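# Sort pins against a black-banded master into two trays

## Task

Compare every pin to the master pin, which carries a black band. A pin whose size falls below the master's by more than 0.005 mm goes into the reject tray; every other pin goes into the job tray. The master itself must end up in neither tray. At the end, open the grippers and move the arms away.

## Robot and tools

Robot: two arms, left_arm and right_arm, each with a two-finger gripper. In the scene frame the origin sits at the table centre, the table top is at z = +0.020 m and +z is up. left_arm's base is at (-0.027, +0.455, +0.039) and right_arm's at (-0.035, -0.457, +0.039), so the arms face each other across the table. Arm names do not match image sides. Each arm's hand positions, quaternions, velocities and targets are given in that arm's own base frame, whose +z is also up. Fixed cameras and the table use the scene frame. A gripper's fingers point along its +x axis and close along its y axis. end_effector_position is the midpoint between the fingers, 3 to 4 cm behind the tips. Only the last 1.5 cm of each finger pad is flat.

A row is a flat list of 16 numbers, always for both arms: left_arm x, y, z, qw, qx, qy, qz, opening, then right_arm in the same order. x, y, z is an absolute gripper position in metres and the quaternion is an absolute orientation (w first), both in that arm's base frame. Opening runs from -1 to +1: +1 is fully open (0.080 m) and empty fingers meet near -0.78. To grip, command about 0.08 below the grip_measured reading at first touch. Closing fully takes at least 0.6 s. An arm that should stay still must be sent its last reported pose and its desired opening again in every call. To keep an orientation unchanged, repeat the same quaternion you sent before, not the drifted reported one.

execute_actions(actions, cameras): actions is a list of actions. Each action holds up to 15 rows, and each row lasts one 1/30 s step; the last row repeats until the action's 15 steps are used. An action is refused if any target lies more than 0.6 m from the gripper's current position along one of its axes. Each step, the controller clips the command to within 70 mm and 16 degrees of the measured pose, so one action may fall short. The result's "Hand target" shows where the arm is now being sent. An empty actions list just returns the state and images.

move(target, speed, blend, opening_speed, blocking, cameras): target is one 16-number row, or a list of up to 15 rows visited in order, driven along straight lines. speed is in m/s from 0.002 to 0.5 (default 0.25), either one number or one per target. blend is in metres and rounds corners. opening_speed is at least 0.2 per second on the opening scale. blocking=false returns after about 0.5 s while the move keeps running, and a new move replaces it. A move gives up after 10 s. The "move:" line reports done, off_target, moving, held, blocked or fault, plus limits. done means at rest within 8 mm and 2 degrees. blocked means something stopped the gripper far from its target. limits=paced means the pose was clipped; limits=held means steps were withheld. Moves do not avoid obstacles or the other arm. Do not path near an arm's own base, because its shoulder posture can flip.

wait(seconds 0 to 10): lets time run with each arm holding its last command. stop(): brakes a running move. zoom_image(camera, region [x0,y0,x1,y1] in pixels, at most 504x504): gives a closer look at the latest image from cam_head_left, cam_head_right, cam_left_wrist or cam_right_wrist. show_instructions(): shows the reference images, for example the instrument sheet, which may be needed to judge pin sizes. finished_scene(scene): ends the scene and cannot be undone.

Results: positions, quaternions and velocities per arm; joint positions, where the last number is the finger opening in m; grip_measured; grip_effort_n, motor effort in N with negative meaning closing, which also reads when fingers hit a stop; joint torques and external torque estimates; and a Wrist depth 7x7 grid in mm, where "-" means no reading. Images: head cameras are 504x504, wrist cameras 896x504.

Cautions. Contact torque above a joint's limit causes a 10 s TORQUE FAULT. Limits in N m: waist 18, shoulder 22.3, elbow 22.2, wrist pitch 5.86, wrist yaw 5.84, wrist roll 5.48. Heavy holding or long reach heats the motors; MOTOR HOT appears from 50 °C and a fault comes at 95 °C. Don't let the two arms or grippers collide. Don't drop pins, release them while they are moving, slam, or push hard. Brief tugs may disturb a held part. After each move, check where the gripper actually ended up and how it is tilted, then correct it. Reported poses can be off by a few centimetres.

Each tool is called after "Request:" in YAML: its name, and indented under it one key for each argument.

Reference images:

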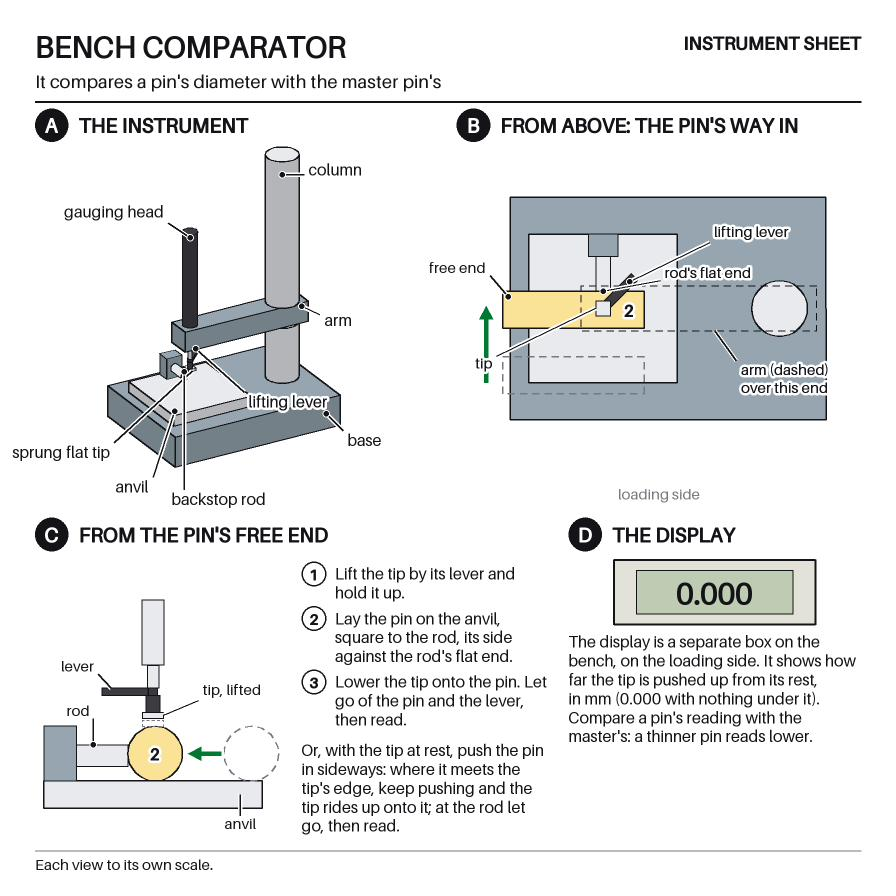

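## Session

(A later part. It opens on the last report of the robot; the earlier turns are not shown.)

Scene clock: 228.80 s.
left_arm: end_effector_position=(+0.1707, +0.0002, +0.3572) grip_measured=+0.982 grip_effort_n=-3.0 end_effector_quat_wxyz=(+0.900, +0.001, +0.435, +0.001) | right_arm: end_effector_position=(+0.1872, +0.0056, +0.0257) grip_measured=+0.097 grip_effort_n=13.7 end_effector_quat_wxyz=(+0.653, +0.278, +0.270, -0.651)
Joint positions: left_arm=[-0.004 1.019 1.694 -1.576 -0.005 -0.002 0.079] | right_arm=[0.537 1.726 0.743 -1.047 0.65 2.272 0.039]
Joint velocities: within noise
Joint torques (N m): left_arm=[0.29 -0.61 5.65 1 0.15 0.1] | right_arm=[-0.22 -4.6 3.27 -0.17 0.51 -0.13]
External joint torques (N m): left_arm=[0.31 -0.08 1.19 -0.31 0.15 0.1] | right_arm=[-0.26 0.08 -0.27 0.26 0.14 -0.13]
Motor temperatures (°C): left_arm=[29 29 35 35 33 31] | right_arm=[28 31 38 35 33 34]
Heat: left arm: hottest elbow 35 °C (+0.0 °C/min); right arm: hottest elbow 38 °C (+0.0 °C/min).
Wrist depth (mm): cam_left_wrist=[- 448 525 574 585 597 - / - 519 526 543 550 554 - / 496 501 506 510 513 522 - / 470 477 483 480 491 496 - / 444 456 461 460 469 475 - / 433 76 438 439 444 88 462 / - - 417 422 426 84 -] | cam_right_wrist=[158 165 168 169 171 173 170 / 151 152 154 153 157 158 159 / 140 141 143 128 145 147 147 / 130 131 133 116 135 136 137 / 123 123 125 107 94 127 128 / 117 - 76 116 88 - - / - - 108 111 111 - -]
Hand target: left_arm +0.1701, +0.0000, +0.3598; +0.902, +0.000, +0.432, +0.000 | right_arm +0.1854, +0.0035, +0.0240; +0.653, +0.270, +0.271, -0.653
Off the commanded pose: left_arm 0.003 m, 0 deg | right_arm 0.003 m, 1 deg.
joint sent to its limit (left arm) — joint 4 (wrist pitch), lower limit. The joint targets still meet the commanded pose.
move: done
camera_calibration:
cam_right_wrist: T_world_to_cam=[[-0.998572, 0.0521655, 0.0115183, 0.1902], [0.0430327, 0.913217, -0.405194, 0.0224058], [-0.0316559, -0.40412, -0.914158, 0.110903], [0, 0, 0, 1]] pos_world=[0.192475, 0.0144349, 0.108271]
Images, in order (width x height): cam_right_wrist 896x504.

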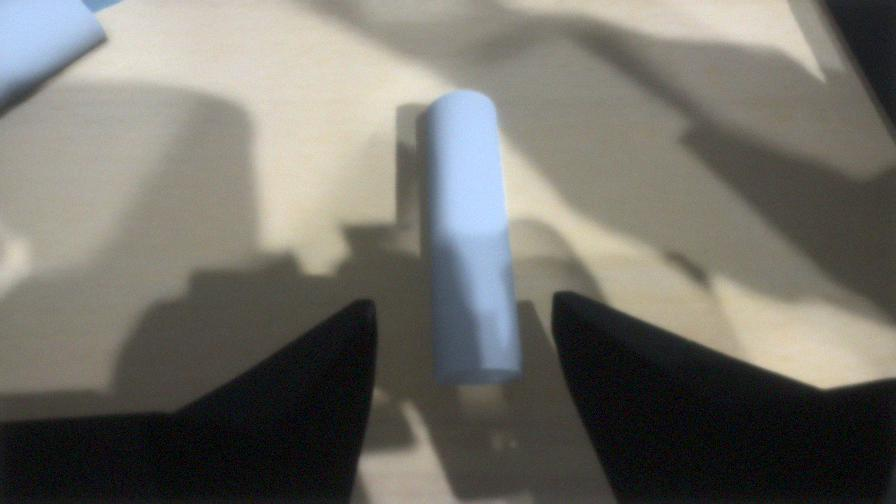

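Request:
move:
  target:
    - [0.17, 0.0, 0.36, 0.9, 0, 0.436, 0, 1, 0.1840, 0.0005, 0.0160, 0.6533, 0.2706, 0.2706, -0.6533, 0.0]
    - [0.17, 0.0, 0.36, 0.9, 0, 0.436, 0, 1, 0.1840, 0.0005, 0.0160, 0.6533, 0.2706, 0.2706, -0.6533, -0.6]
  speed: [0.03,0.03]
  opening_speed: 0.7
  cameras: ["cam_right_wrist"]

Scene clock: 237.63 s.
left_arm: end_effector_position=(+0.1707, +0.0002, +0.3572) grip_measured=+0.982 grip_effort_n=-2.6 end_effector_quat_wxyz=(+0.900, +0.001, +0.435, +0.001) | right_arm: end_effector_position=(+0.1859, +0.0024, +0.0177) grip_measured=-0.388 grip_effort_n=-83.5 end_effector_quat_wxyz=(+0.654, +0.277, +0.269, -0.651)
Joint positions: left_arm=[-0.004 1.019 1.694 -1.576 -0.005 -0.002 0.079] | right_arm=[0.529 1.741 0.718 -1.001 0.656 2.262 0.018]
Joint velocities: within noise
Joint torques (N m): left_arm=[0.29 -0.61 5.65 1.01 0.15 0.1] | right_arm=[-0.22 -4.58 3.16 -0.17 0.45 -0.13]
External joint torques (N m): left_arm=[0.3 -0.07 1.2 -0.3 0.16 0.09] | right_arm=[-0.22 0.05 -0.2 0.26 0.08 -0.13]
Motor temperatures (°C): left_arm=[29 29 35 35 33 31] | right_arm=[28 31 36 34 33 34]
Heat: left arm: hottest elbow 35 °C (+0.0 °C/min); right arm: hottest elbow 36 °C (-3.0 °C/min).
Wrist depth (mm): cam_left_wrist=[- 447 523 574 584 595 - / - 516 523 543 549 556 - / 498 502 508 513 514 525 - / 470 477 482 481 493 494 - / 444 456 460 461 471 472 - / 433 76 436 442 443 88 464 / - - 417 422 424 84 -] | cam_right_wrist=[151 155 157 158 160 161 162 / 142 143 144 142 147 148 149 / 132 132 134 114 136 137 138 / 122 123 124 106 126 127 129 / 115 116 117 97 117 120 119 / 109 110 - 107 86 - - / - - - 103 - - -]
Hand target: left_arm +0.1701, +0.0000, +0.3598; +0.902, +0.000, +0.432, +0.000 | right_arm +0.1840, +0.0005, +0.0161; +0.653, +0.271, +0.271, -0.653
Off the commanded pose: left_arm 0.003 m, 0 deg | right_arm 0.003 m, 1 deg.
joint sent to its limit (left arm) — joint 4 (wrist pitch), lower limit. The joint targets still meet the commanded pose.
move: done
camera_calibration:
cam_right_wrist: T_world_to_cam=[[-0.99863, 0.0512554, 0.0105806, 0.189224], [0.0425324, 0.912612, -0.406608, 0.0222139], [-0.0304968, -0.405601, -0.913541, 0.102116], [0, 0, 0, 1]] pos_world=[0.191134, 0.0114468, 0.100317]
Images, in order (width x height): cam_right_wrist 896x504.

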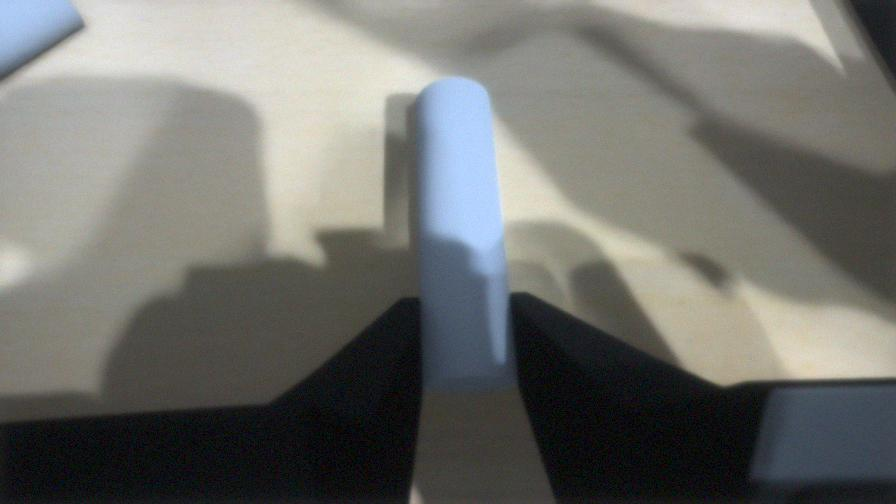

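Request:
move:
  target:
    - [0.17, 0.0, 0.36, 0.9, 0, 0.436, 0, 1, 0.1850, 0.0020, 0.08, 0.6533, 0.2706, 0.2706, -0.6533, -0.6]
    - [0.17, 0.0, 0.36, 0.9, 0, 0.436, 0, 1, 0.2350, -0.015, 0.12, 0.8339, 0.1648, 0.3454, -0.3977, -0.6]
    - [0.17, 0.0, 0.36, 0.9, 0, 0.436, 0, 1, 0.287, -0.119, 0.10, 0.8339, 0.1648, 0.3454, -0.3977, -0.6]
    - [0.17, 0.0, 0.36, 0.9, 0, 0.436, 0, 1, 0.3060, -0.1345, 0.078, 0.8339, 0.1648, 0.3454, -0.3977, -0.6]
    - [0.17, 0.0, 0.36, 0.9, 0, 0.436, 0, 1, 0.3045, -0.1350, 0.062, 0.8339, 0.1648, 0.3454, -0.3977, -0.6]
  speed: [0.08,0.2,0.15,0.08,0.03]
  blend: [0.02,0.02,0,0,0]
  cameras: ["cam_right_wrist"]

Scene clock: 247.83 s.
left_arm: end_effector_position=(+0.1707, +0.0002, +0.3572) grip_measured=+0.982 grip_effort_n=-3.0 end_effector_quat_wxyz=(+0.900, +0.001, +0.435, +0.001) | right_arm: end_effector_position=(+0.3068, -0.1344, +0.0670) grip_measured=-0.388 grip_effort_n=-83.5 end_effector_quat_wxyz=(+0.837, +0.167, +0.339, -0.396)
Joint positions: left_arm=[-0.004 1.019 1.694 -1.576 -0.005 -0.002 0.079] | right_arm=[-0.214 1.465 0.632 -0.061 0.456 0.518 0.018]
Joint velocities: within noise
Joint torques (N m): left_arm=[0.3 -0.61 5.64 1.01 0.16 0.1] | right_arm=[-0.25 -4.73 5.33 1.3 0.26 -0.14]
External joint torques (N m): left_arm=[0.29 -0.11 1.23 -0.29 0.17 0.09] | right_arm=[-0.28 0.12 -0.32 0.06 0.03 -0.14]
Motor temperatures (°C): left_arm=[29 29 35 35 33 31] | right_arm=[28 31 36 34 33 34]
Heat: left arm: hottest elbow 35 °C (+0.0 °C/min); right arm: hottest elbow 36 °C (-3.0 °C/min).
Wrist depth (mm): cam_left_wrist=[- 446 520 573 589 599 - / - 518 522 545 548 554 - / 499 498 507 511 514 523 - / 469 477 481 481 492 497 - / 445 456 461 461 470 473 - / 433 76 436 441 444 88 461 / - - 416 421 424 84 -] | cam_right_wrist=[205 - - 169 211 214 212 / 188 - 77 139 196 198 199 / 176 110 129 113 180 184 163 / 165 123 124 105 168 171 154 / 155 116 117 97 132 161 152 / - 119 - 120 86 - - / - - - 139 - - -]
Hand target: left_arm +0.1701, +0.0000, +0.3598; +0.902, +0.000, +0.432, +0.000 | right_arm +0.3044, -0.1349, +0.0620; +0.834, +0.165, +0.346, -0.398
Off the commanded pose: left_arm 0.003 m, 0 deg | right_arm 0.006 m, 1 deg.
joint sent to its limit (left arm) — joint 4 (wrist pitch), lower limit. The joint targets still meet the commanded pose.
move: done
camera_calibration:
cam_right_wrist: T_world_to_cam=[[-0.807704, -0.589493, 0.0106111, 0.171775], [-0.537752, 0.729193, -0.423203, 0.316438], [0.241738, -0.347529, -0.905973, 0.019093], [0, 0, 0, 1]] pos_world=[0.304293, -0.122849, 0.149393]
Images, in order (width x height): cam_right_wrist 896x504.

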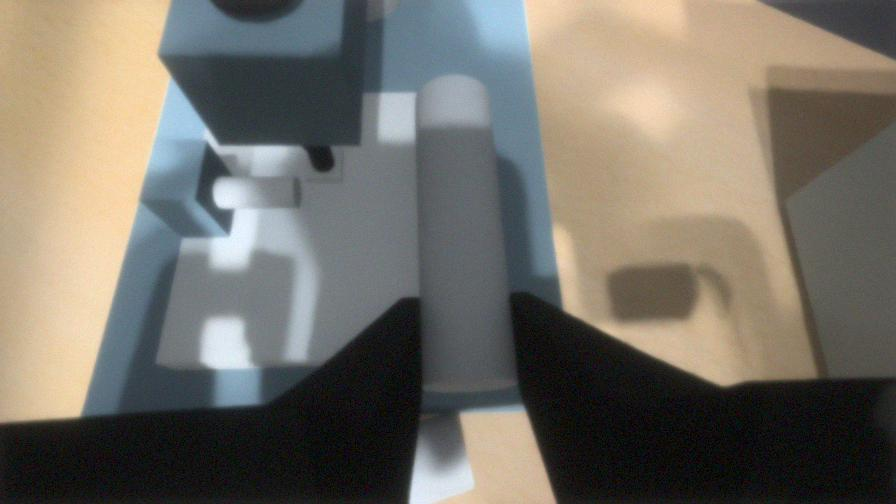

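Request:
move:
  target:
    - [0.17, 0.0, 0.36, 0.9, 0, 0.436, 0, 1, 0.3020, -0.1325, 0.0590, 0.8339, 0.1648, 0.3454, -0.3977, -0.6]
    - [0.17, 0.0, 0.36, 0.9, 0, 0.436, 0, 1, 0.3040, -0.1315, 0.0665, 0.8339, 0.1648, 0.3454, -0.3977, -0.6]
    - [0.17, 0.0, 0.36, 0.9, 0, 0.436, 0, 1, 0.3365, -0.1060, 0.0655, 0.8339, 0.1648, 0.3454, -0.3977, -0.6]
  speed: [0.03,0.03,0.022]
  cameras: ["cam_right_wrist"]

Request:
zoom_image:
  camera: "cam_right_wrist"
  region: [250, 50, 600, 400]

Scene clock: 255.90 s.
left_arm: end_effector_position=(+0.1707, +0.0002, +0.3572) grip_measured=+0.982 grip_effort_n=-3.0 end_effector_quat_wxyz=(+0.900, +0.001, +0.435, +0.001) | right_arm: end_effector_position=(+0.3303, -0.1109, +0.0662) grip_measured=-0.388 grip_effort_n=-83.5 end_effector_quat_wxyz=(+0.831, +0.162, +0.344, -0.407)
Joint positions: left_arm=[-0.004 1.019 1.694 -1.576 -0.005 -0.002 0.079] | right_arm=[-0.097 1.564 0.736 -0.138 0.547 0.631 0.018]
Joint velocities: within noise
Joint torques (N m): left_arm=[0.29 -0.62 5.65 1.01 0.15 0.1] | right_arm=[0.9 -4.97 7.42 1.15 -0.23 0.08]
External joint torques (N m): left_arm=[0.3 -0.14 1.22 -0.31 0.16 0.09] | right_arm=[0.88 0.51 1.92 0.02 -0.52 0.08]
Motor temperatures (°C): left_arm=[29 29 35 35 33 31] | right_arm=[28 31 36 35 33 34]
Heat: left arm: hottest elbow 35 °C (+0.0 °C/min); right arm: hottest elbow 36 °C (-2.0 °C/min).
Wrist depth (mm): cam_left_wrist=[- 446 506 571 585 597 - / - 518 521 544 549 553 - / 499 501 504 511 514 520 - / 466 479 481 479 491 495 - / 447 456 458 461 472 472 - / 429 76 437 440 445 88 463 / - - 416 421 424 84 -] | cam_right_wrist=[197 200 164 - 174 218 221 / 183 186 149 84 155 202 204 / 171 173 117 111 139 187 189 / 160 161 124 105 128 174 175 / 151 151 117 97 104 161 165 / - 146 - 130 - - - / - - - 123 - - -]
Hand target: left_arm +0.1701, +0.0000, +0.3598; +0.902, +0.000, +0.432, +0.000 | right_arm +0.3363, -0.1059, +0.0655; +0.834, +0.165, +0.346, -0.398
Off the commanded pose: left_arm 0.003 m, 0 deg | right_arm 0.008 m, 1 deg.
joint sent to its limit (left arm) — joint 4 (wrist pitch), lower limit. The joint targets still meet the commanded pose.
move: done
camera_calibration:
cam_right_wrist: T_world_to_cam=[[-0.817456, -0.575053, 0.0328717, 0.207994], [-0.533228, 0.733953, -0.420691, 0.310529], [0.217793, -0.361424, -0.906608, 0.0272388], [0, 0, 0, 1]] pos_world=[0.329676, -0.0984613, 0.148494]
Images, in order (width x height): cam_right_wrist 896x504.

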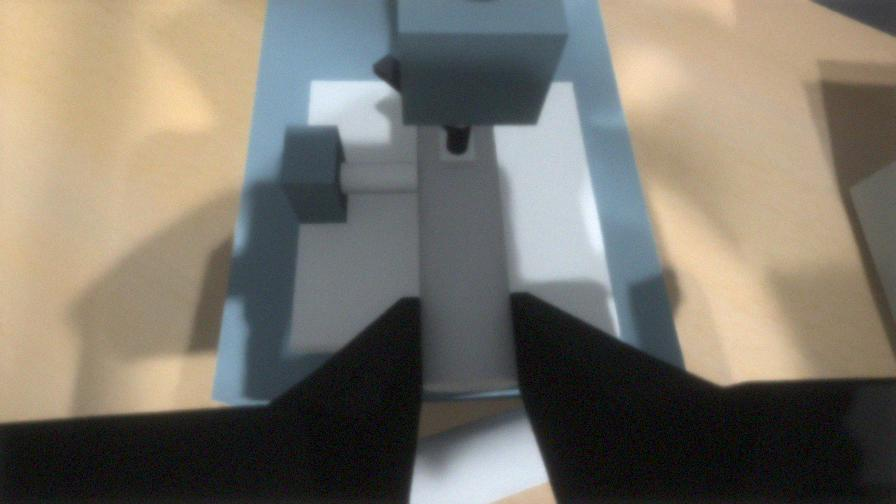

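Scaled by 1.440 from the camera's 896x504 image, which has a finer 1280x720 frame.

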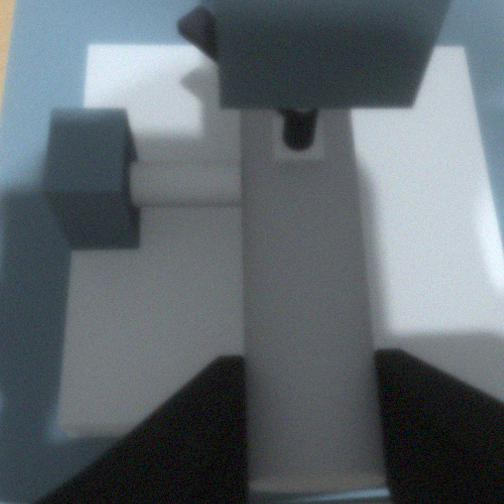

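Request:
move:
  target:
    - [0.17, 0.0, 0.36, 0.9, 0, 0.436, 0, 1, 0.3340, -0.1077, 0.0650, 0.8339, 0.1648, 0.3454, -0.3977, -0.32]
    - [0.17, 0.0, 0.36, 0.9, 0, 0.436, 0, 1, 0.3330, -0.1085, 0.0650, 0.8339, 0.1648, 0.3454, -0.3977, -0.1]
    - [0.17, 0.0, 0.36, 0.9, 0, 0.436, 0, 1, 0.3050, -0.0780, 0.110, 0.8339, 0.1648, 0.3454, -0.3977, -0.1]
    - [0.17, 0.0, 0.36, 0.9, 0, 0.436, 0, 1, 0.257, -0.099, 0.19, 0.8339, 0.1648, 0.3454, -0.3977, -0.1]
  speed: [0.02,0.02,0.06,0.25]
  opening_speed: 0.4
  cameras: ["cam_right_wrist"]

Request:
zoom_image:
  camera: "cam_right_wrist"
  region: [725, 240, 885, 330]

Scene clock: 268.40 s.
left_arm: end_effector_position=(+0.1707, +0.0002, +0.3572) grip_measured=+0.982 grip_effort_n=-2.6 end_effector_quat_wxyz=(+0.900, +0.001, +0.435, +0.001) | right_arm: end_effector_position=(+0.2562, -0.0985, +0.1851) grip_measured=-0.104 grip_effort_n=14.2 end_effector_quat_wxyz=(+0.831, +0.163, +0.351, -0.399)
Joint positions: left_arm=[-0.004 1.019 1.694 -1.576 -0.005 -0.002 0.079] | right_arm=[-0.083 1.105 0.902 -0.775 0.537 0.637 0.03]
Joint velocities: within noise
Joint torques (N m): left_arm=[0.29 -0.62 5.65 1.01 0.16 0.1] | right_arm=[-0.22 -4.44 8.07 0.93 0.22 -0.13]
External joint torques (N m): left_arm=[0.29 -0.11 1.21 -0.3 0.17 0.1] | right_arm=[-0.23 -1.47 1.68 -0.21 -0.06 -0.13]
Motor temperatures (°C): left_arm=[29 28 35 35 33 31] | right_arm=[28 32 38 35 33 34]
Heat: left arm: hottest elbow 35 °C (+0.0 °C/min); right arm: hottest elbow 38 °C (+0.0 °C/min).
Wrist depth (mm): cam_left_wrist=[- 448 517 577 583 595 - / - 517 525 542 547 553 - / 498 503 511 510 512 522 - / 467 477 481 481 493 495 - / 445 456 459 460 472 473 - / 433 76 435 440 443 88 462 / - - 418 422 425 84 -] | cam_right_wrist=[348 352 219 365 359 - - / 324 328 209 310 345 332 - / 302 307 238 290 322 213 210 / 286 287 246 268 299 225 223 / 269 270 222 274 103 234 237 / 256 - - 264 84 - - / - - - 250 - - -]
Hand target: left_arm +0.1701, +0.0000, +0.3598; +0.902, +0.000, +0.432, +0.000 | right_arm +0.2569, -0.0990, +0.1899; +0.834, +0.165, +0.345, -0.398
Off the commanded pose: left_arm 0.003 m, 0 deg | right_arm 0.005 m, 1 deg.
joint sent to its limit (left arm) — joint 4 (wrist pitch), lower limit. The joint targets still meet the commanded pose.
move: done
camera_calibration:
cam_right_wrist: T_world_to_cam=[[-0.808154, -0.588098, 0.0320698, 0.147044], [-0.547974, 0.730824, -0.406966, 0.312863], [0.215898, -0.346464, -0.91288, 0.158807], [0, 0, 0, 1]] pos_world=[0.255988, -0.0871504, 0.26758]
Images, in order (width x height): cam_right_wrist 896x504.

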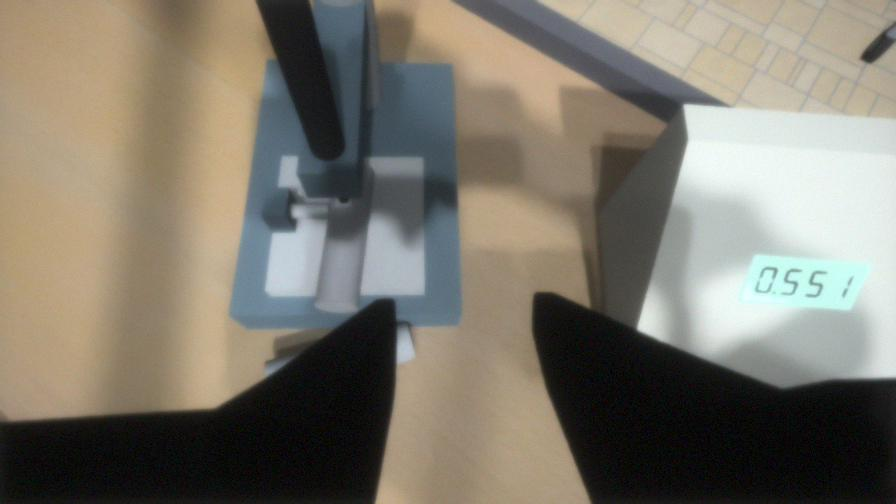

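Scaled by 3.150 from the camera's 896x504 image, which has a finer 1280x720 frame.

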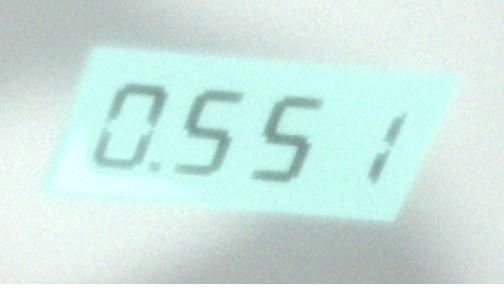

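Request:
move:
  target:
    - [0.17, 0.0, 0.36, 0.9, 0, 0.436, 0, 1, 0.3050, -0.0780, 0.110, 0.8339, 0.1648, 0.3454, -0.3977, -0.1]
    - [0.17, 0.0, 0.36, 0.9, 0, 0.436, 0, 1, 0.3275, -0.1125, 0.0610, 0.8339, 0.1648, 0.3454, -0.3977, -0.1]
    - [0.17, 0.0, 0.36, 0.9, 0, 0.436, 0, 1, 0.3275, -0.1125, 0.0610, 0.8339, 0.1648, 0.3454, -0.3977, -0.6]
    - [0.17, 0.0, 0.36, 0.9, 0, 0.436, 0, 1, 0.3000, -0.1355, 0.0700, 0.8339, 0.1648, 0.3454, -0.3977, -0.6]
    - [0.17, 0.0, 0.36, 0.9, 0, 0.436, 0, 1, 0.2950, -0.1320, 0.088, 0.8339, 0.1648, 0.3454, -0.3977, -0.6]
    - [0.17, 0.0, 0.36, 0.9, 0, 0.436, 0, 1, 0.2350, 0.01, 0.13, 0.8339, 0.1648, 0.3454, -0.3977, -0.6]
    - [0.17, 0.0, 0.36, 0.9, 0, 0.436, 0, 1, 0.390, 0.255, 0.12, 0.9239, 0, 0.3827, 0, -0.6]
  speed: [0.25,0.06,0.04,0.04,0.08,0.25,0.25]
  blend: [0,0,0,0.003,0.008,0.03,0]
  opening_speed: 1
  cameras: ["cam_right_wrist"]

Scene clock: 281.37 s.
left_arm: end_effector_position=(+0.1707, +0.0002, +0.3572) grip_measured=+0.982 grip_effort_n=-3.0 end_effector_quat_wxyz=(+0.900, +0.001, +0.435, +0.001) | right_arm: end_effector_position=(+0.3856, +0.2512, +0.1143) grip_measured=-0.389 grip_effort_n=-83.5 end_effector_quat_wxyz=(+0.921, -0.004, +0.390, -0.003)
Joint positions: left_arm=[-0.004 1.019 1.694 -1.576 -0.005 -0.002 0.079] | right_arm=[0.732 1.873 1.319 -0.398 0.49 0.57 0.017]
Joint velocities: within noise
Joint torques (N m): left_arm=[0.3 -0.61 5.65 1.01 0.15 0.1] | right_arm=[0.04 -9.49 8.73 1.42 0.36 -0.11]
External joint torques (N m): left_arm=[0.3 -0.07 1.2 -0.3 0.16 0.09] | right_arm=[0.12 -0.88 2.42 0.23 0.08 -0.11]
Motor temperatures (°C): left_arm=[29 28 35 35 33 31] | right_arm=[28 33 39 35 33 34]
Heat: left arm: hottest elbow 35 °C (+0.0 °C/min); right arm: hottest elbow 39 °C (+1.0 °C/min).
Wrist depth (mm): cam_left_wrist=[- 446 520 575 585 578 - / - 519 526 542 550 548 - / 501 502 509 507 513 522 - / 468 475 483 481 493 495 - / 446 457 459 462 470 474 - / 431 76 436 440 444 88 464 / - - 416 424 424 84 -] | cam_right_wrist=[- 243 247 254 260 264 264 / - 226 231 119 237 246 251 / 151 212 215 111 221 228 232 / 156 198 203 103 209 213 218 / 921 190 192 96 197 200 204 / 886 183 - 180 - - - / - - - 174 - - -]
Hand target: left_arm +0.1701, +0.0000, +0.3598; +0.902, +0.000, +0.432, +0.000 | right_arm +0.3898, +0.2549, +0.1200; +0.924, +0.000, +0.383, +0.000
Off the commanded pose: left_arm 0.003 m, 0 deg | right_arm 0.008 m, 1 deg.
joint sent to its limit (left arm) — joint 4 (wrist pitch), lower limit. The joint targets still meet the commanded pose.
move: done
camera_calibration:
cam_right_wrist: T_world_to_cam=[[-0.0518418, -0.998084, 0.033772, 0.270748], [-0.916032, 0.0340567, -0.399657, 0.415468], [0.397741, -0.0516551, -0.916042, 0.043606], [0, 0, 0, 1]] pos_world=[0.377274, 0.258332, 0.196846]
Images, in order (width x height): cam_right_wrist 896x504.

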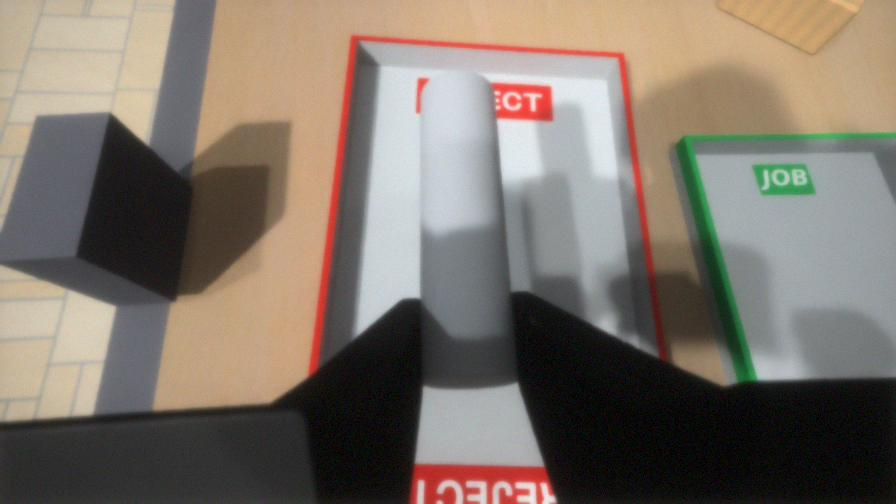

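Request:
move:
  target:
    - [0.17, 0.0, 0.36, 0.9, 0, 0.436, 0, 1, 0.390, 0.252, 0.05, 0.9239, 0, 0.3827, 0, -0.6]
    - [0.17, 0.0, 0.36, 0.9, 0, 0.436, 0, 1, 0.389, 0.251, 0.028, 0.9239, 0, 0.3827, 0, -0.6]
  speed: [0.12,0.04]
  cameras: ["cam_right_wrist"]

Scene clock: 286.77 s.
left_arm: end_effector_position=(+0.1707, +0.0002, +0.3572) grip_measured=+0.982 grip_effort_n=-2.6 end_effector_quat_wxyz=(+0.900, +0.001, +0.435, +0.001) | right_arm: end_effector_position=(+0.3895, +0.2532, +0.0345) grip_measured=-0.389 grip_effort_n=-83.5 end_effector_quat_wxyz=(+0.926, +0.005, +0.379, +0.003)
Joint positions: left_arm=[-0.004 1.019 1.694 -1.576 -0.005 -0.002 0.079] | right_arm=[0.729 2.013 1.144 -0.047 0.487 0.565 0.017]
Joint velocities: within noise
Joint torques (N m): left_arm=[0.29 -0.62 5.65 1.01 0.16 0.1] | right_arm=[-0.22 -8.84 5.35 1.33 0.31 -0.13]
External joint torques (N m): left_arm=[0.29 -0.13 1.23 -0.3 0.16 0.1] | right_arm=[-0.28 -0.21 -0.07 0.16 0.07 -0.13]
Motor temperatures (°C): left_arm=[29 28 35 35 33 31] | right_arm=[28 34 40 36 33 34]
Heat: left arm: hottest elbow 35 °C (+0.0 °C/min); right arm: hottest elbow 40 °C (+2.0 °C/min).
Wrist depth (mm): cam_left_wrist=[- 447 522 573 578 500 - / - 518 525 544 549 554 - / 499 504 510 509 513 522 - / 467 476 481 480 491 495 - / 445 457 460 461 470 472 - / 433 76 437 442 444 88 461 / - - 416 421 423 84 -] | cam_right_wrist=[151 151 148 152 154 153 153 / 137 141 138 121 143 142 141 / 130 131 128 111 133 133 135 / 122 123 122 104 124 126 124 / 115 115 113 96 116 119 117 / 110 110 - 107 - - - / - - - 104 102 - -]
Hand target: left_arm +0.1701, +0.0000, +0.3598; +0.902, +0.000, +0.432, +0.000 | right_arm +0.3889, +0.2509, +0.0281; +0.924, +0.000, +0.383, +0.000
Off the commanded pose: left_arm 0.003 m, 0 deg | right_arm 0.007 m, 1 deg.
joint sent to its limit (left arm) — joint 4 (wrist pitch), lower limit. The joint targets still meet the commanded pose.
move: done
camera_calibration:
cam_right_wrist: T_world_to_cam=[[-0.0502306, -0.998685, 0.0102682, 0.275971], [-0.905694, 0.0412154, -0.421923, 0.382052], [0.420945, -0.0304933, -0.906574, -0.0457329], [0, 0, 0, 1]] pos_world=[0.379135, 0.258467, 0.116902]
Images, in order (width x height): cam_right_wrist 896x504.

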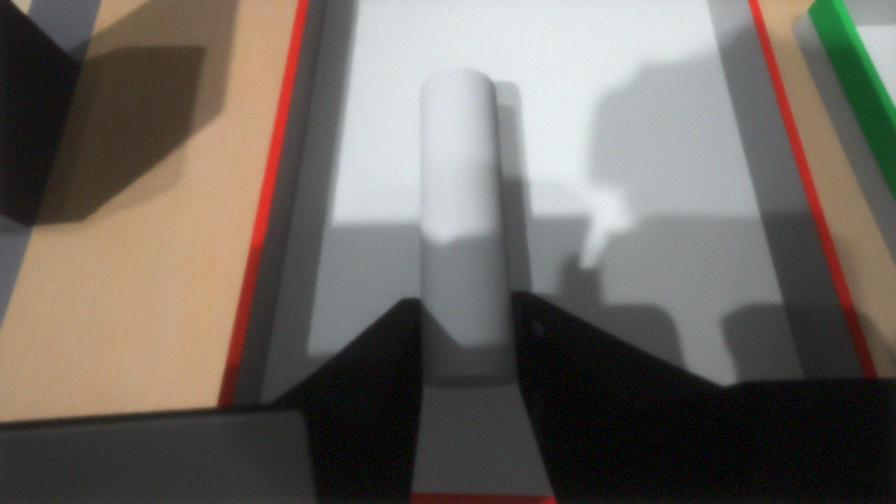

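Request:
move:
  target:
    - [0.17, 0.0, 0.36, 0.9, 0, 0.436, 0, 1, 0.388, 0.251, 0.022, 0.9239, 0, 0.3827, 0, -0.6]
    - [0.17, 0.0, 0.36, 0.9, 0, 0.436, 0, 1, 0.388, 0.251, 0.022, 0.9239, 0, 0.3827, 0, -0.35]
    - [0.17, 0.0, 0.36, 0.9, 0, 0.436, 0, 1, 0.388, 0.251, 0.022, 0.9239, 0, 0.3827, 0, -0.28]
  speed: [0.03,0.03,0.03]
  opening_speed: 0.3
  cameras: ["cam_right_wrist"]

Scene clock: 292.47 s.
left_arm: end_effector_position=(+0.1707, +0.0002, +0.3572) grip_measured=+0.982 grip_effort_n=-2.6 end_effector_quat_wxyz=(+0.900, +0.001, +0.435, +0.001) | right_arm: end_effector_position=(+0.3904, +0.2530, +0.0302) grip_measured=-0.285 grip_effort_n=14.7 end_effector_quat_wxyz=(+0.927, +0.007, +0.375, +0.002)
Joint positions: left_arm=[-0.004 1.019 1.694 -1.576 -0.005 -0.002 0.079] | right_arm=[0.728 2.024 1.135 -0.021 0.492 0.565 0.022]
Joint velocities: within noise
Joint torques (N m): left_arm=[0.29 -0.62 5.65 1.01 0.15 0.1] | right_arm=[-0.06 -8.8 5.09 1.1 0.19 -0.08]
External joint torques (N m): left_arm=[0.29 -0.16 1.24 -0.31 0.15 0.09] | right_arm=[-0.06 -0.01 -0.4 -0.12 -0.07 -0.08]
Motor temperatures (°C): left_arm=[29 28 36 35 33 31] | right_arm=[28 36 39 36 33 34]
Heat: left arm: hottest elbow 36 °C (+1.0 °C/min); right arm: hottest elbow 39 °C (+2.0 °C/min).
Wrist depth (mm): cam_left_wrist=[- 444 522 571 576 500 - / - 516 524 544 549 552 - / 499 501 506 514 513 520 - / 469 477 483 481 492 495 - / 445 457 459 462 470 473 - / 434 76 436 442 445 88 462 / - - 416 423 426 84 -] | cam_right_wrist=[147 147 145 148 150 149 152 / 135 137 134 116 139 139 140 / 126 127 123 107 129 130 131 / 120 118 118 99 120 122 123 / 111 111 110 93 102 116 112 / 107 106 - 94 83 - - / - - - 100 84 - -]
Hand target: left_arm +0.1701, +0.0000, +0.3598; +0.902, +0.000, +0.432, +0.000 | right_arm +0.3880, +0.2509, +0.0222; +0.924, +0.000, +0.383, +0.000
Off the commanded pose: left_arm 0.003 m, 0 deg | right_arm 0.009 m, 1 deg.
joint sent to its limit (left arm) — joint 4 (wrist pitch), lower limit. The joint targets still meet the commanded pose.
move: off_target (right_arm); target 2's new opening was sent with right_arm's hand 0.012 m and 2 deg from that target; target 3's new opening was sent with right_arm's hand 0.012 m and 2 deg from that target
camera_calibration:
cam_right_wrist: T_world_to_cam=[[-0.0532383, -0.998549, 0.00806689, 0.27703], [-0.902571, 0.0446618, -0.428218, 0.379126], [0.427237, -0.0300786, -0.903639, -0.0525972], [0, 0, 0, 1]] pos_world=[0.379408, 0.258113, 0.112585]
Images, in order (width x height): cam_right_wrist 896x504.

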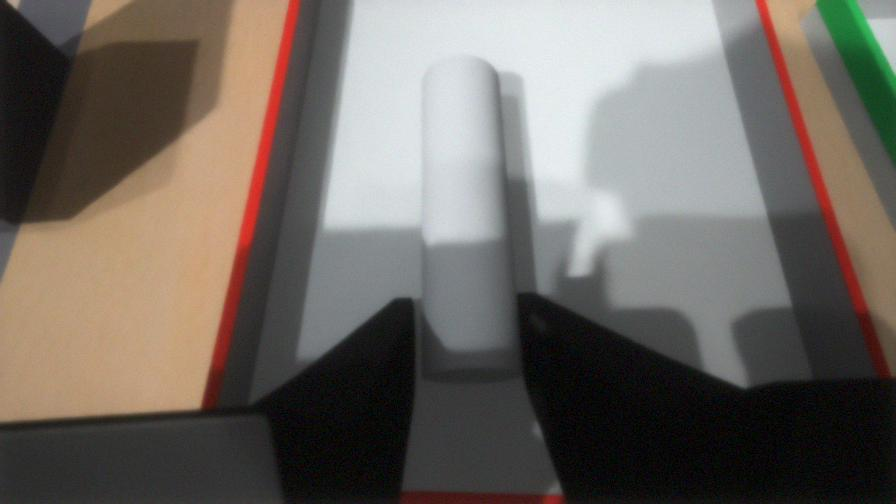

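Request:
move:
  target:
    - [0.17, 0.0, 0.36, 0.9, 0, 0.436, 0, 1, 0.388, 0.251, 0.030, 0.9239, 0, 0.3827, 0, -0.2]
    - [0.17, 0.0, 0.36, 0.9, 0, 0.436, 0, 1, 0.370, 0.251, 0.055, 0.9239, 0, 0.3827, 0, -0.2]
    - [0.17, 0.0, 0.36, 0.9, 0, 0.436, 0, 1, 0.28, 0.25, 0.13, 0.9239, 0, 0.3827, 0, 0.1]
    - [0.17, 0.0, 0.36, 0.9, 0, 0.436, 0, 1, 0.15, 0.24, 0.10, 0.9197, -0.0367, 0.3809, 0.0885, 0.1]
  speed: [0.03,0.06,0.2,0.2]
  blend: [0,0,0.02,0]
  cameras: ["cam_right_wrist"]

Scene clock: 300.80 s.
left_arm: end_effector_position=(+0.1707, +0.0002, +0.3572) grip_measured=+0.982 grip_effort_n=-3.0 end_effector_quat_wxyz=(+0.900, +0.001, +0.435, +0.001) | right_arm: end_effector_position=(+0.1508, +0.2421, +0.0995) grip_measured=+0.096 grip_effort_n=14.2 end_effector_quat_wxyz=(+0.919, -0.038, +0.382, +0.089)
Joint positions: left_arm=[-0.004 1.019 1.694 -1.576 -0.005 -0.002 0.079] | right_arm=[1.363 1.372 0.755 -0.586 0.707 1.032 0.039]
Joint velocities: within noise
Joint torques (N m): left_arm=[0.3 -0.61 5.64 1.01 0.15 0.1] | right_arm=[0.22 -6.4 5.43 0.63 0.56 0.14]
External joint torques (N m): left_arm=[0.3 -0.1 1.21 -0.31 0.16 0.09] | right_arm=[0.25 -2.2 -0.3 -0.19 0.15 0.14]
Motor temperatures (°C): left_arm=[29 28 36 35 33 31] | right_arm=[28 37 39 35 33 34]
Heat: left arm: hottest elbow 36 °C (+1.0 °C/min); right arm: hottest elbow 39 °C (+3.0 °C/min).
Wrist depth (mm): cam_left_wrist=[- 446 521 575 584 597 - / - 517 524 543 551 552 - / 499 502 508 512 512 522 - / 469 475 482 482 494 494 - / 445 456 460 461 470 474 - / 434 76 436 442 445 88 464 / - - 417 421 424 84 -] | cam_right_wrist=[- - 253 250 252 265 268 / - 239 234 239 242 245 245 / - 215 217 221 225 230 226 / - 201 204 203 210 214 211 / 931 190 192 192 93 201 202 / 181 - 86 180 87 - - / - - 168 173 174 - -]
Hand target: left_arm +0.1701, +0.0000, +0.3598; +0.902, +0.000, +0.432, +0.000 | right_arm +0.1501, +0.2400, +0.1000; +0.920, -0.037, +0.381, +0.088
Off the commanded pose: left_arm 0.003 m, 0 deg | right_arm 0.002 m, 0 deg.
joint sent to its limit (left arm) — joint 4 (wrist pitch), lower limit. The joint targets still meet the commanded pose.
move: done; blend cut to 0 m at target 3
camera_calibration:
cam_right_wrist: T_world_to_cam=[[0.142136, -0.989533, 0.0249321, 0.219512], [-0.900708, -0.139741, -0.411335, 0.235696], [0.410514, 0.036009, -0.911143, 0.0993117], [0, 0, 0, 1]] pos_world=[0.140324, 0.246575, 0.181964]
Images, in order (width x height): cam_right_wrist 896x504.

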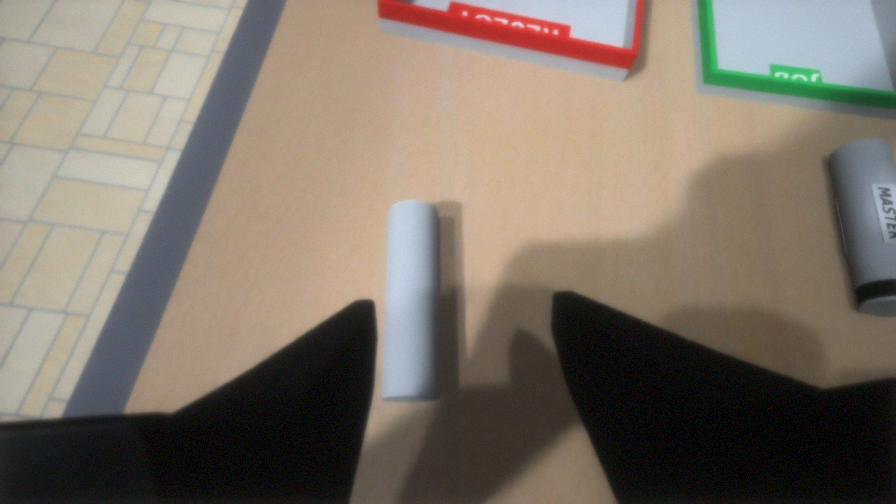

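Request:
move:
  target:
    - [0.17, 0.0, 0.36, 0.9, 0, 0.436, 0, 1, 0.1545, 0.2580, 0.024, 0.9210, -0.0300, 0.3815, 0.0725, 0.1]
  speed: [0.1]
  cameras: ["cam_right_wrist"]

Scene clock: 312.47 s.
left_arm: end_effector_position=(+0.1707, +0.0002, +0.3572) grip_measured=+0.982 grip_effort_n=-3.0 end_effector_quat_wxyz=(+0.900, +0.001, +0.435, +0.001) | right_arm: end_effector_position=(+0.1671, +0.2590, +0.0466) grip_measured=+0.096 grip_effort_n=14.2 end_effector_quat_wxyz=(+0.925, +0.011, +0.375, +0.069)
Joint positions: left_arm=[-0.004 1.019 1.694 -1.576 -0.005 -0.002 0.079] | right_arm=[1.323 1.569 0.668 -0.253 0.714 1.077 0.039]
Joint velocities: within noise
Joint torques (N m): left_arm=[0.3 -0.62 5.65 1.01 0.15 0.1] | right_arm=[3.6 1.62 3.51 1.35 0.76 0.08]
External joint torques (N m): left_arm=[0.3 -0.01 1.14 -0.31 0.15 0.1] | right_arm=[3.58 6.66 -1.52 0.5 0.35 0.09]
Motor temperatures (°C): left_arm=[29 28 36 35 33 31] | right_arm=[28 36 37 35 33 34]
Heat: left arm: hottest elbow 36 °C (+1.0 °C/min); right arm: hottest elbow 37 °C (+1.0 °C/min).
Wrist depth (mm): cam_left_wrist=[- 448 521 574 586 600 - / - 521 527 543 549 553 - / 500 500 507 511 513 521 - / 468 477 483 482 491 496 - / 446 457 459 459 469 473 - / 433 76 436 443 444 88 464 / - - 417 422 424 84 -] | cam_right_wrist=[- - 202 200 197 193 191 / - 188 186 183 181 178 175 / - 173 171 169 167 165 163 / - 161 159 140 155 154 152 / 968 150 151 130 103 144 143 / 146 - 86 136 87 - - / - - 128 128 127 - -]
Hand target: left_arm +0.1701, +0.0000, +0.3598; +0.902, +0.000, +0.432, +0.000 | right_arm +0.1547, +0.2563, +0.0257; +0.921, -0.030, +0.381, +0.073
Off the commanded pose: left_arm 0.003 m, 0 deg | right_arm 0.026 m, 5 deg.
joint sent to its limit (left arm) — joint 4 (wrist pitch), lower limit. The joint targets still meet the commanded pose.
move: off_target (right_arm)
camera_calibration:
cam_right_wrist: T_world_to_cam=[[0.0686553, -0.99635, -0.050725, 0.252903], [-0.902552, -0.0403673, -0.428684, 0.206373], [0.425071, 0.0752134, -0.90203, 0.0308245], [0, 0, 0, 1]] pos_world=[0.155797, 0.257992, 0.129102]
Images, in order (width x height): cam_right_wrist 896x504.

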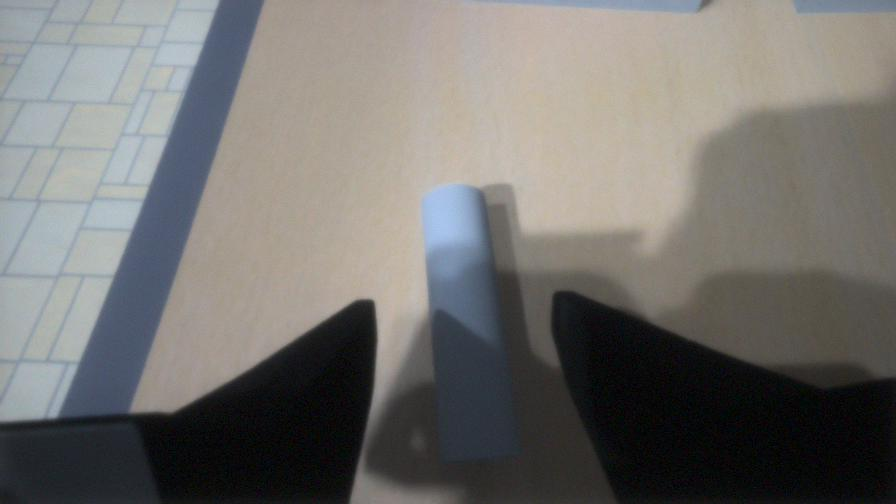

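Request:
move:
  target:
    - [0.17, 0.0, 0.36, 0.9, 0, 0.436, 0, 1, 0.160, 0.2480, 0.09, 0.9210, -0.0300, 0.3815, 0.0725, 0.1]
    - [0.17, 0.0, 0.36, 0.9, 0, 0.436, 0, 1, 0.175, 0.2600, 0.10, 0.7637, -0.0504, 0.6408, 0.0601, 0.2]
  speed: [0.1,0.2]
  cameras: ["cam_right_wrist","cam_head_left","cam_head_right"]

Scene clock: 324.57 s.
left_arm: end_effector_position=(+0.1707, +0.0002, +0.3572) grip_measured=+0.982 grip_effort_n=-2.6 end_effector_quat_wxyz=(+0.900, +0.001, +0.435, +0.001) | right_arm: end_effector_position=(+0.1735, +0.2583, +0.1001) grip_measured=+0.196 grip_effort_n=14.7 end_effector_quat_wxyz=(+0.765, -0.050, +0.640, +0.060)
Joint positions: left_arm=[-0.004 1.019 1.694 -1.576 -0.005 -0.002 0.079] | right_arm=[1.046 1.643 1.198 -1.013 0.138 0.882 0.044]
Joint velocities: within noise
Joint torques (N m): left_arm=[0.29 -0.62 5.65 1.01 0.15 0.1] | right_arm=[-0.21 -6.34 7.21 0.34 0.04 -0.13]
External joint torques (N m): left_arm=[0.29 -0.08 1.19 -0.31 0.16 0.1] | right_arm=[-0.17 -0.15 1.6 -0.13 -0.09 -0.13]
Motor temperatures (°C): left_arm=[29 28 36 35 33 31] | right_arm=[29 35 37 35 34 34]
Heat: left arm: hottest elbow 36 °C (+1.0 °C/min); right arm: hottest elbow 37 °C (-1.0 °C/min).
Wrist depth (mm): cam_left_wrist=[- 446 524 574 585 597 - / - 518 526 543 549 553 - / 498 501 509 513 512 519 - / 469 477 482 481 489 493 - / 446 457 459 462 471 474 - / 431 76 437 441 443 88 462 / - - 417 420 424 84 -] | cam_right_wrist=[829 160 163 166 169 172 176 / 850 164 167 167 174 178 181 / 873 168 172 163 179 183 187 / 903 174 177 179 185 188 194 / 926 179 180 187 99 194 200 / 962 - 94 193 100 - - / - - 195 200 203 - -]
Hand target: left_arm +0.1701, +0.0000, +0.3598; +0.902, +0.000, +0.432, +0.000 | right_arm +0.1750, +0.2599, +0.0999; +0.764, -0.051, +0.641, +0.060
Off the commanded pose: left_arm 0.003 m, 0 deg | right_arm 0.002 m, 0 deg.
joint sent to its limit (left arm) — joint 4 (wrist pitch), lower limit. The joint targets still meet the commanded pose.
move: done
camera_calibration:
cam_right_wrist: T_world_to_cam=[[0.126726, -0.990805, 0.047396, 0.233052], [-0.97693, -0.116386, 0.179059, 0.206755], [-0.171896, -0.0689939, -0.982696, 0.225282], [0, 0, 0, 1]] pos_world=[0.211177, 0.270515, 0.173317]
Images, in order (width x height): cam_head_left 504x504, cam_head_right 504x504, cam_right_wrist 896x504.

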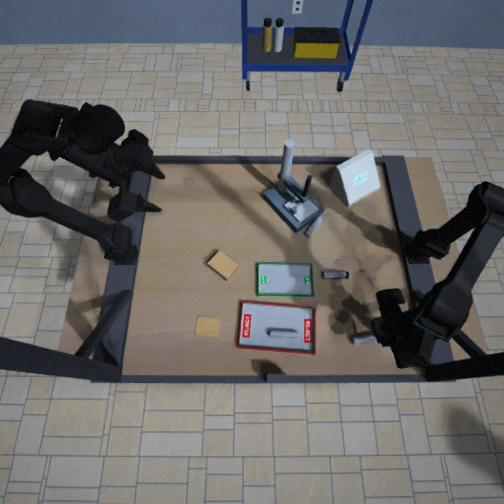

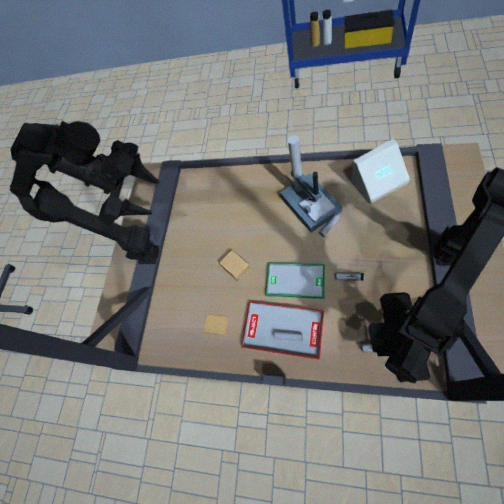

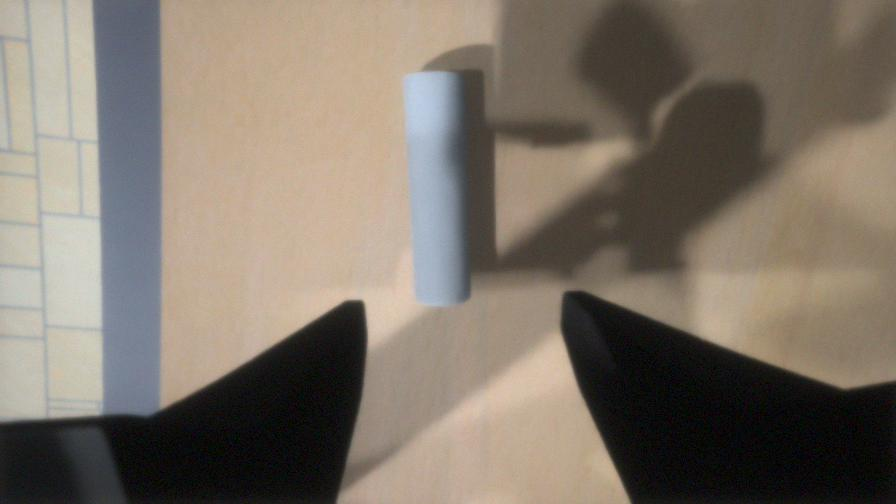

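Request:
move:
  target:
    - [0.17, 0.0, 0.36, 0.9, 0, 0.436, 0, 1, 0.184, 0.2615, 0.045, 0.7637, -0.0504, 0.6408, 0.0601, 0.2]
  speed: [0.08]
  cameras: ["cam_right_wrist"]

Scene clock: 330.67 s.
left_arm: end_effector_position=(+0.1707, +0.0002, +0.3572) grip_measured=+0.982 grip_effort_n=-2.6 end_effector_quat_wxyz=(+0.900, +0.001, +0.435, +0.001) | right_arm: end_effector_position=(+0.1847, +0.2635, +0.0496) grip_measured=+0.196 grip_effort_n=14.2 end_effector_quat_wxyz=(+0.767, -0.046, +0.637, +0.063)
Joint positions: left_arm=[-0.004 1.019 1.694 -1.576 -0.005 -0.002 0.079] | right_arm=[1.022 1.729 1.084 -0.797 0.135 0.859 0.044]
Joint velocities: within noise
Joint torques (N m): left_arm=[0.29 -0.61 5.65 1.01 0.16 0.1] | right_arm=[-0.22 -6.77 5.13 0.65 0.04 -0.13]
External joint torques (N m): left_arm=[0.29 -0.09 1.18 -0.32 0.16 0.09] | right_arm=[-0.23 -0.19 -0.26 0.13 -0.08 -0.13]
Motor temperatures (°C): left_arm=[29 28 36 35 33 31] | right_arm=[28 35 37 34 33 34]
Heat: left arm: hottest elbow 36 °C (+1.0 °C/min); right arm: hottest elbow 37 °C (-1.0 °C/min).
Wrist depth (mm): cam_left_wrist=[- 445 523 574 587 598 - / - 519 527 541 549 551 - / 498 503 507 512 513 518 - / 467 476 484 481 491 497 - / 447 458 459 461 470 473 - / 432 76 435 441 444 88 461 / - - 416 421 425 84 -] | cam_right_wrist=[114 115 117 119 121 123 125 / 117 118 120 120 124 126 129 / 120 121 123 107 128 130 133 / 123 125 127 111 132 134 137 / 127 128 129 117 103 138 141 / 130 - 94 136 138 - - / - - 139 142 144 - -]
Hand target: left_arm +0.1701, +0.0000, +0.3598; +0.902, +0.000, +0.432, +0.000 | right_arm +0.1840, +0.2614, +0.0451; +0.764, -0.050, +0.641, +0.060
Off the commanded pose: left_arm 0.003 m, 0 deg | right_arm 0.005 m, 1 deg.
joint sent to its limit (left arm) — joint 4 (wrist pitch), lower limit. The joint targets still meet the commanded pose.
move: done
camera_calibration:
cam_right_wrist: T_world_to_cam=[[0.126026, -0.991304, 0.0378752, 0.239955], [-0.978081, -0.117784, 0.171709, 0.228302], [-0.165755, -0.0586848, -0.984419, 0.174202], [0, 0, 0, 1]] pos_world=[0.221932, 0.274982, 0.123198]
Images, in order (width x height): cam_right_wrist 896x504.

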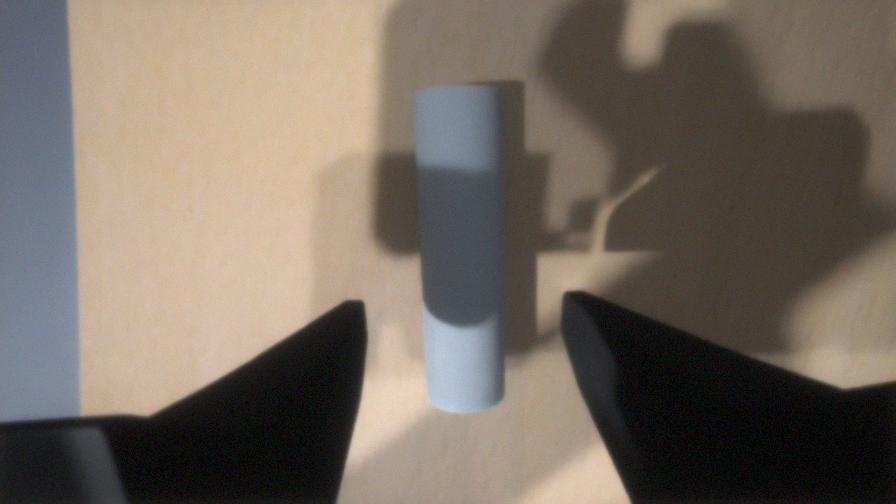

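Request:
move:
  target:
    - [0.17, 0.0, 0.36, 0.9, 0, 0.436, 0, 1, 0.183, 0.2608, 0.024, 0.7637, -0.0504, 0.6408, 0.0601, 0.2]
    - [0.17, 0.0, 0.36, 0.9, 0, 0.436, 0, 1, 0.183, 0.2608, 0.024, 0.7637, -0.0504, 0.6408, 0.0601, -0.6]
  speed: [0.04,0.04]
  opening_speed: 0.7
  cameras: ["cam_right_wrist"]

Scene clock: 336.27 s.
left_arm: end_effector_position=(+0.1707, +0.0002, +0.3572) grip_measured=+0.982 grip_effort_n=-3.0 end_effector_quat_wxyz=(+0.900, +0.001, +0.435, +0.001) | right_arm: end_effector_position=(+0.1844, +0.2630, +0.0287) grip_measured=-0.387 grip_effort_n=-83.5 end_effector_quat_wxyz=(+0.767, -0.046, +0.637, +0.063)
Joint positions: left_arm=[-0.004 1.019 1.694 -1.576 -0.005 -0.002 0.079] | right_arm=[1.022 1.762 1.031 -0.711 0.135 0.859 0.018]
Joint velocities: within noise
Joint torques (N m): left_arm=[0.29 -0.62 5.65 1.01 0.16 0.1] | right_arm=[-0.1 -6.75 4.9 0.63 0.05 -0.07]
External joint torques (N m): left_arm=[0.28 -0.09 1.19 -0.31 0.17 0.09] | right_arm=[-0.08 -0.13 -0.3 0.11 -0.07 -0.08]
Motor temperatures (°C): left_arm=[29 28 36 35 33 31] | right_arm=[28 35 37 34 33 34]
Heat: left arm: hottest elbow 36 °C (+1.0 °C/min); right arm: hottest elbow 37 °C (-1.0 °C/min).
Wrist depth (mm): cam_left_wrist=[- 446 522 572 583 598 - / - 519 526 543 549 552 - / 499 501 506 512 513 521 - / 469 475 483 479 490 496 - / 444 458 460 462 470 472 - / 432 76 435 441 445 88 462 / - - 417 422 426 84 -] | cam_right_wrist=[96 96 98 99 101 103 105 / 98 99 101 86 104 106 108 / 101 102 103 93 107 109 111 / 103 105 107 90 111 113 115 / 107 108 109 91 112 116 119 / 109 110 - 95 86 - - / - - - 120 - - -]
Hand target: left_arm +0.1701, +0.0000, +0.3598; +0.902, +0.000, +0.432, +0.000 | right_arm +0.1830, +0.2607, +0.0241; +0.764, -0.050, +0.641, +0.060
Off the commanded pose: left_arm 0.003 m, 0 deg | right_arm 0.005 m, 1 deg.
joint sent to its limit (left arm) — joint 4 (wrist pitch), lower limit. The joint targets still meet the commanded pose.
move: done
camera_calibration:
cam_right_wrist: T_world_to_cam=[[0.126382, -0.991278, 0.0373502, 0.240188], [-0.978108, -0.118251, 0.171237, 0.231641], [-0.165327, -0.0581739, -0.984522, 0.153322], [0, 0, 0, 1]] pos_world=[0.221563, 0.274404, 0.102312]
Images, in order (width x height): cam_right_wrist 896x504.

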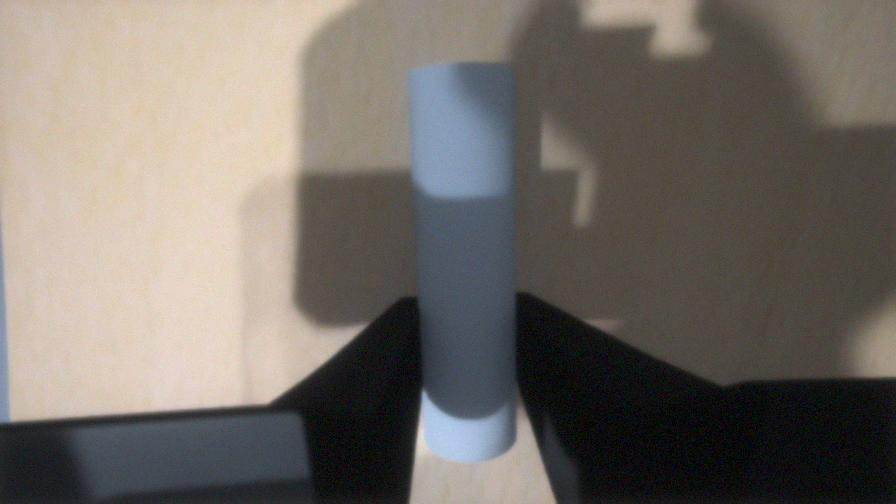

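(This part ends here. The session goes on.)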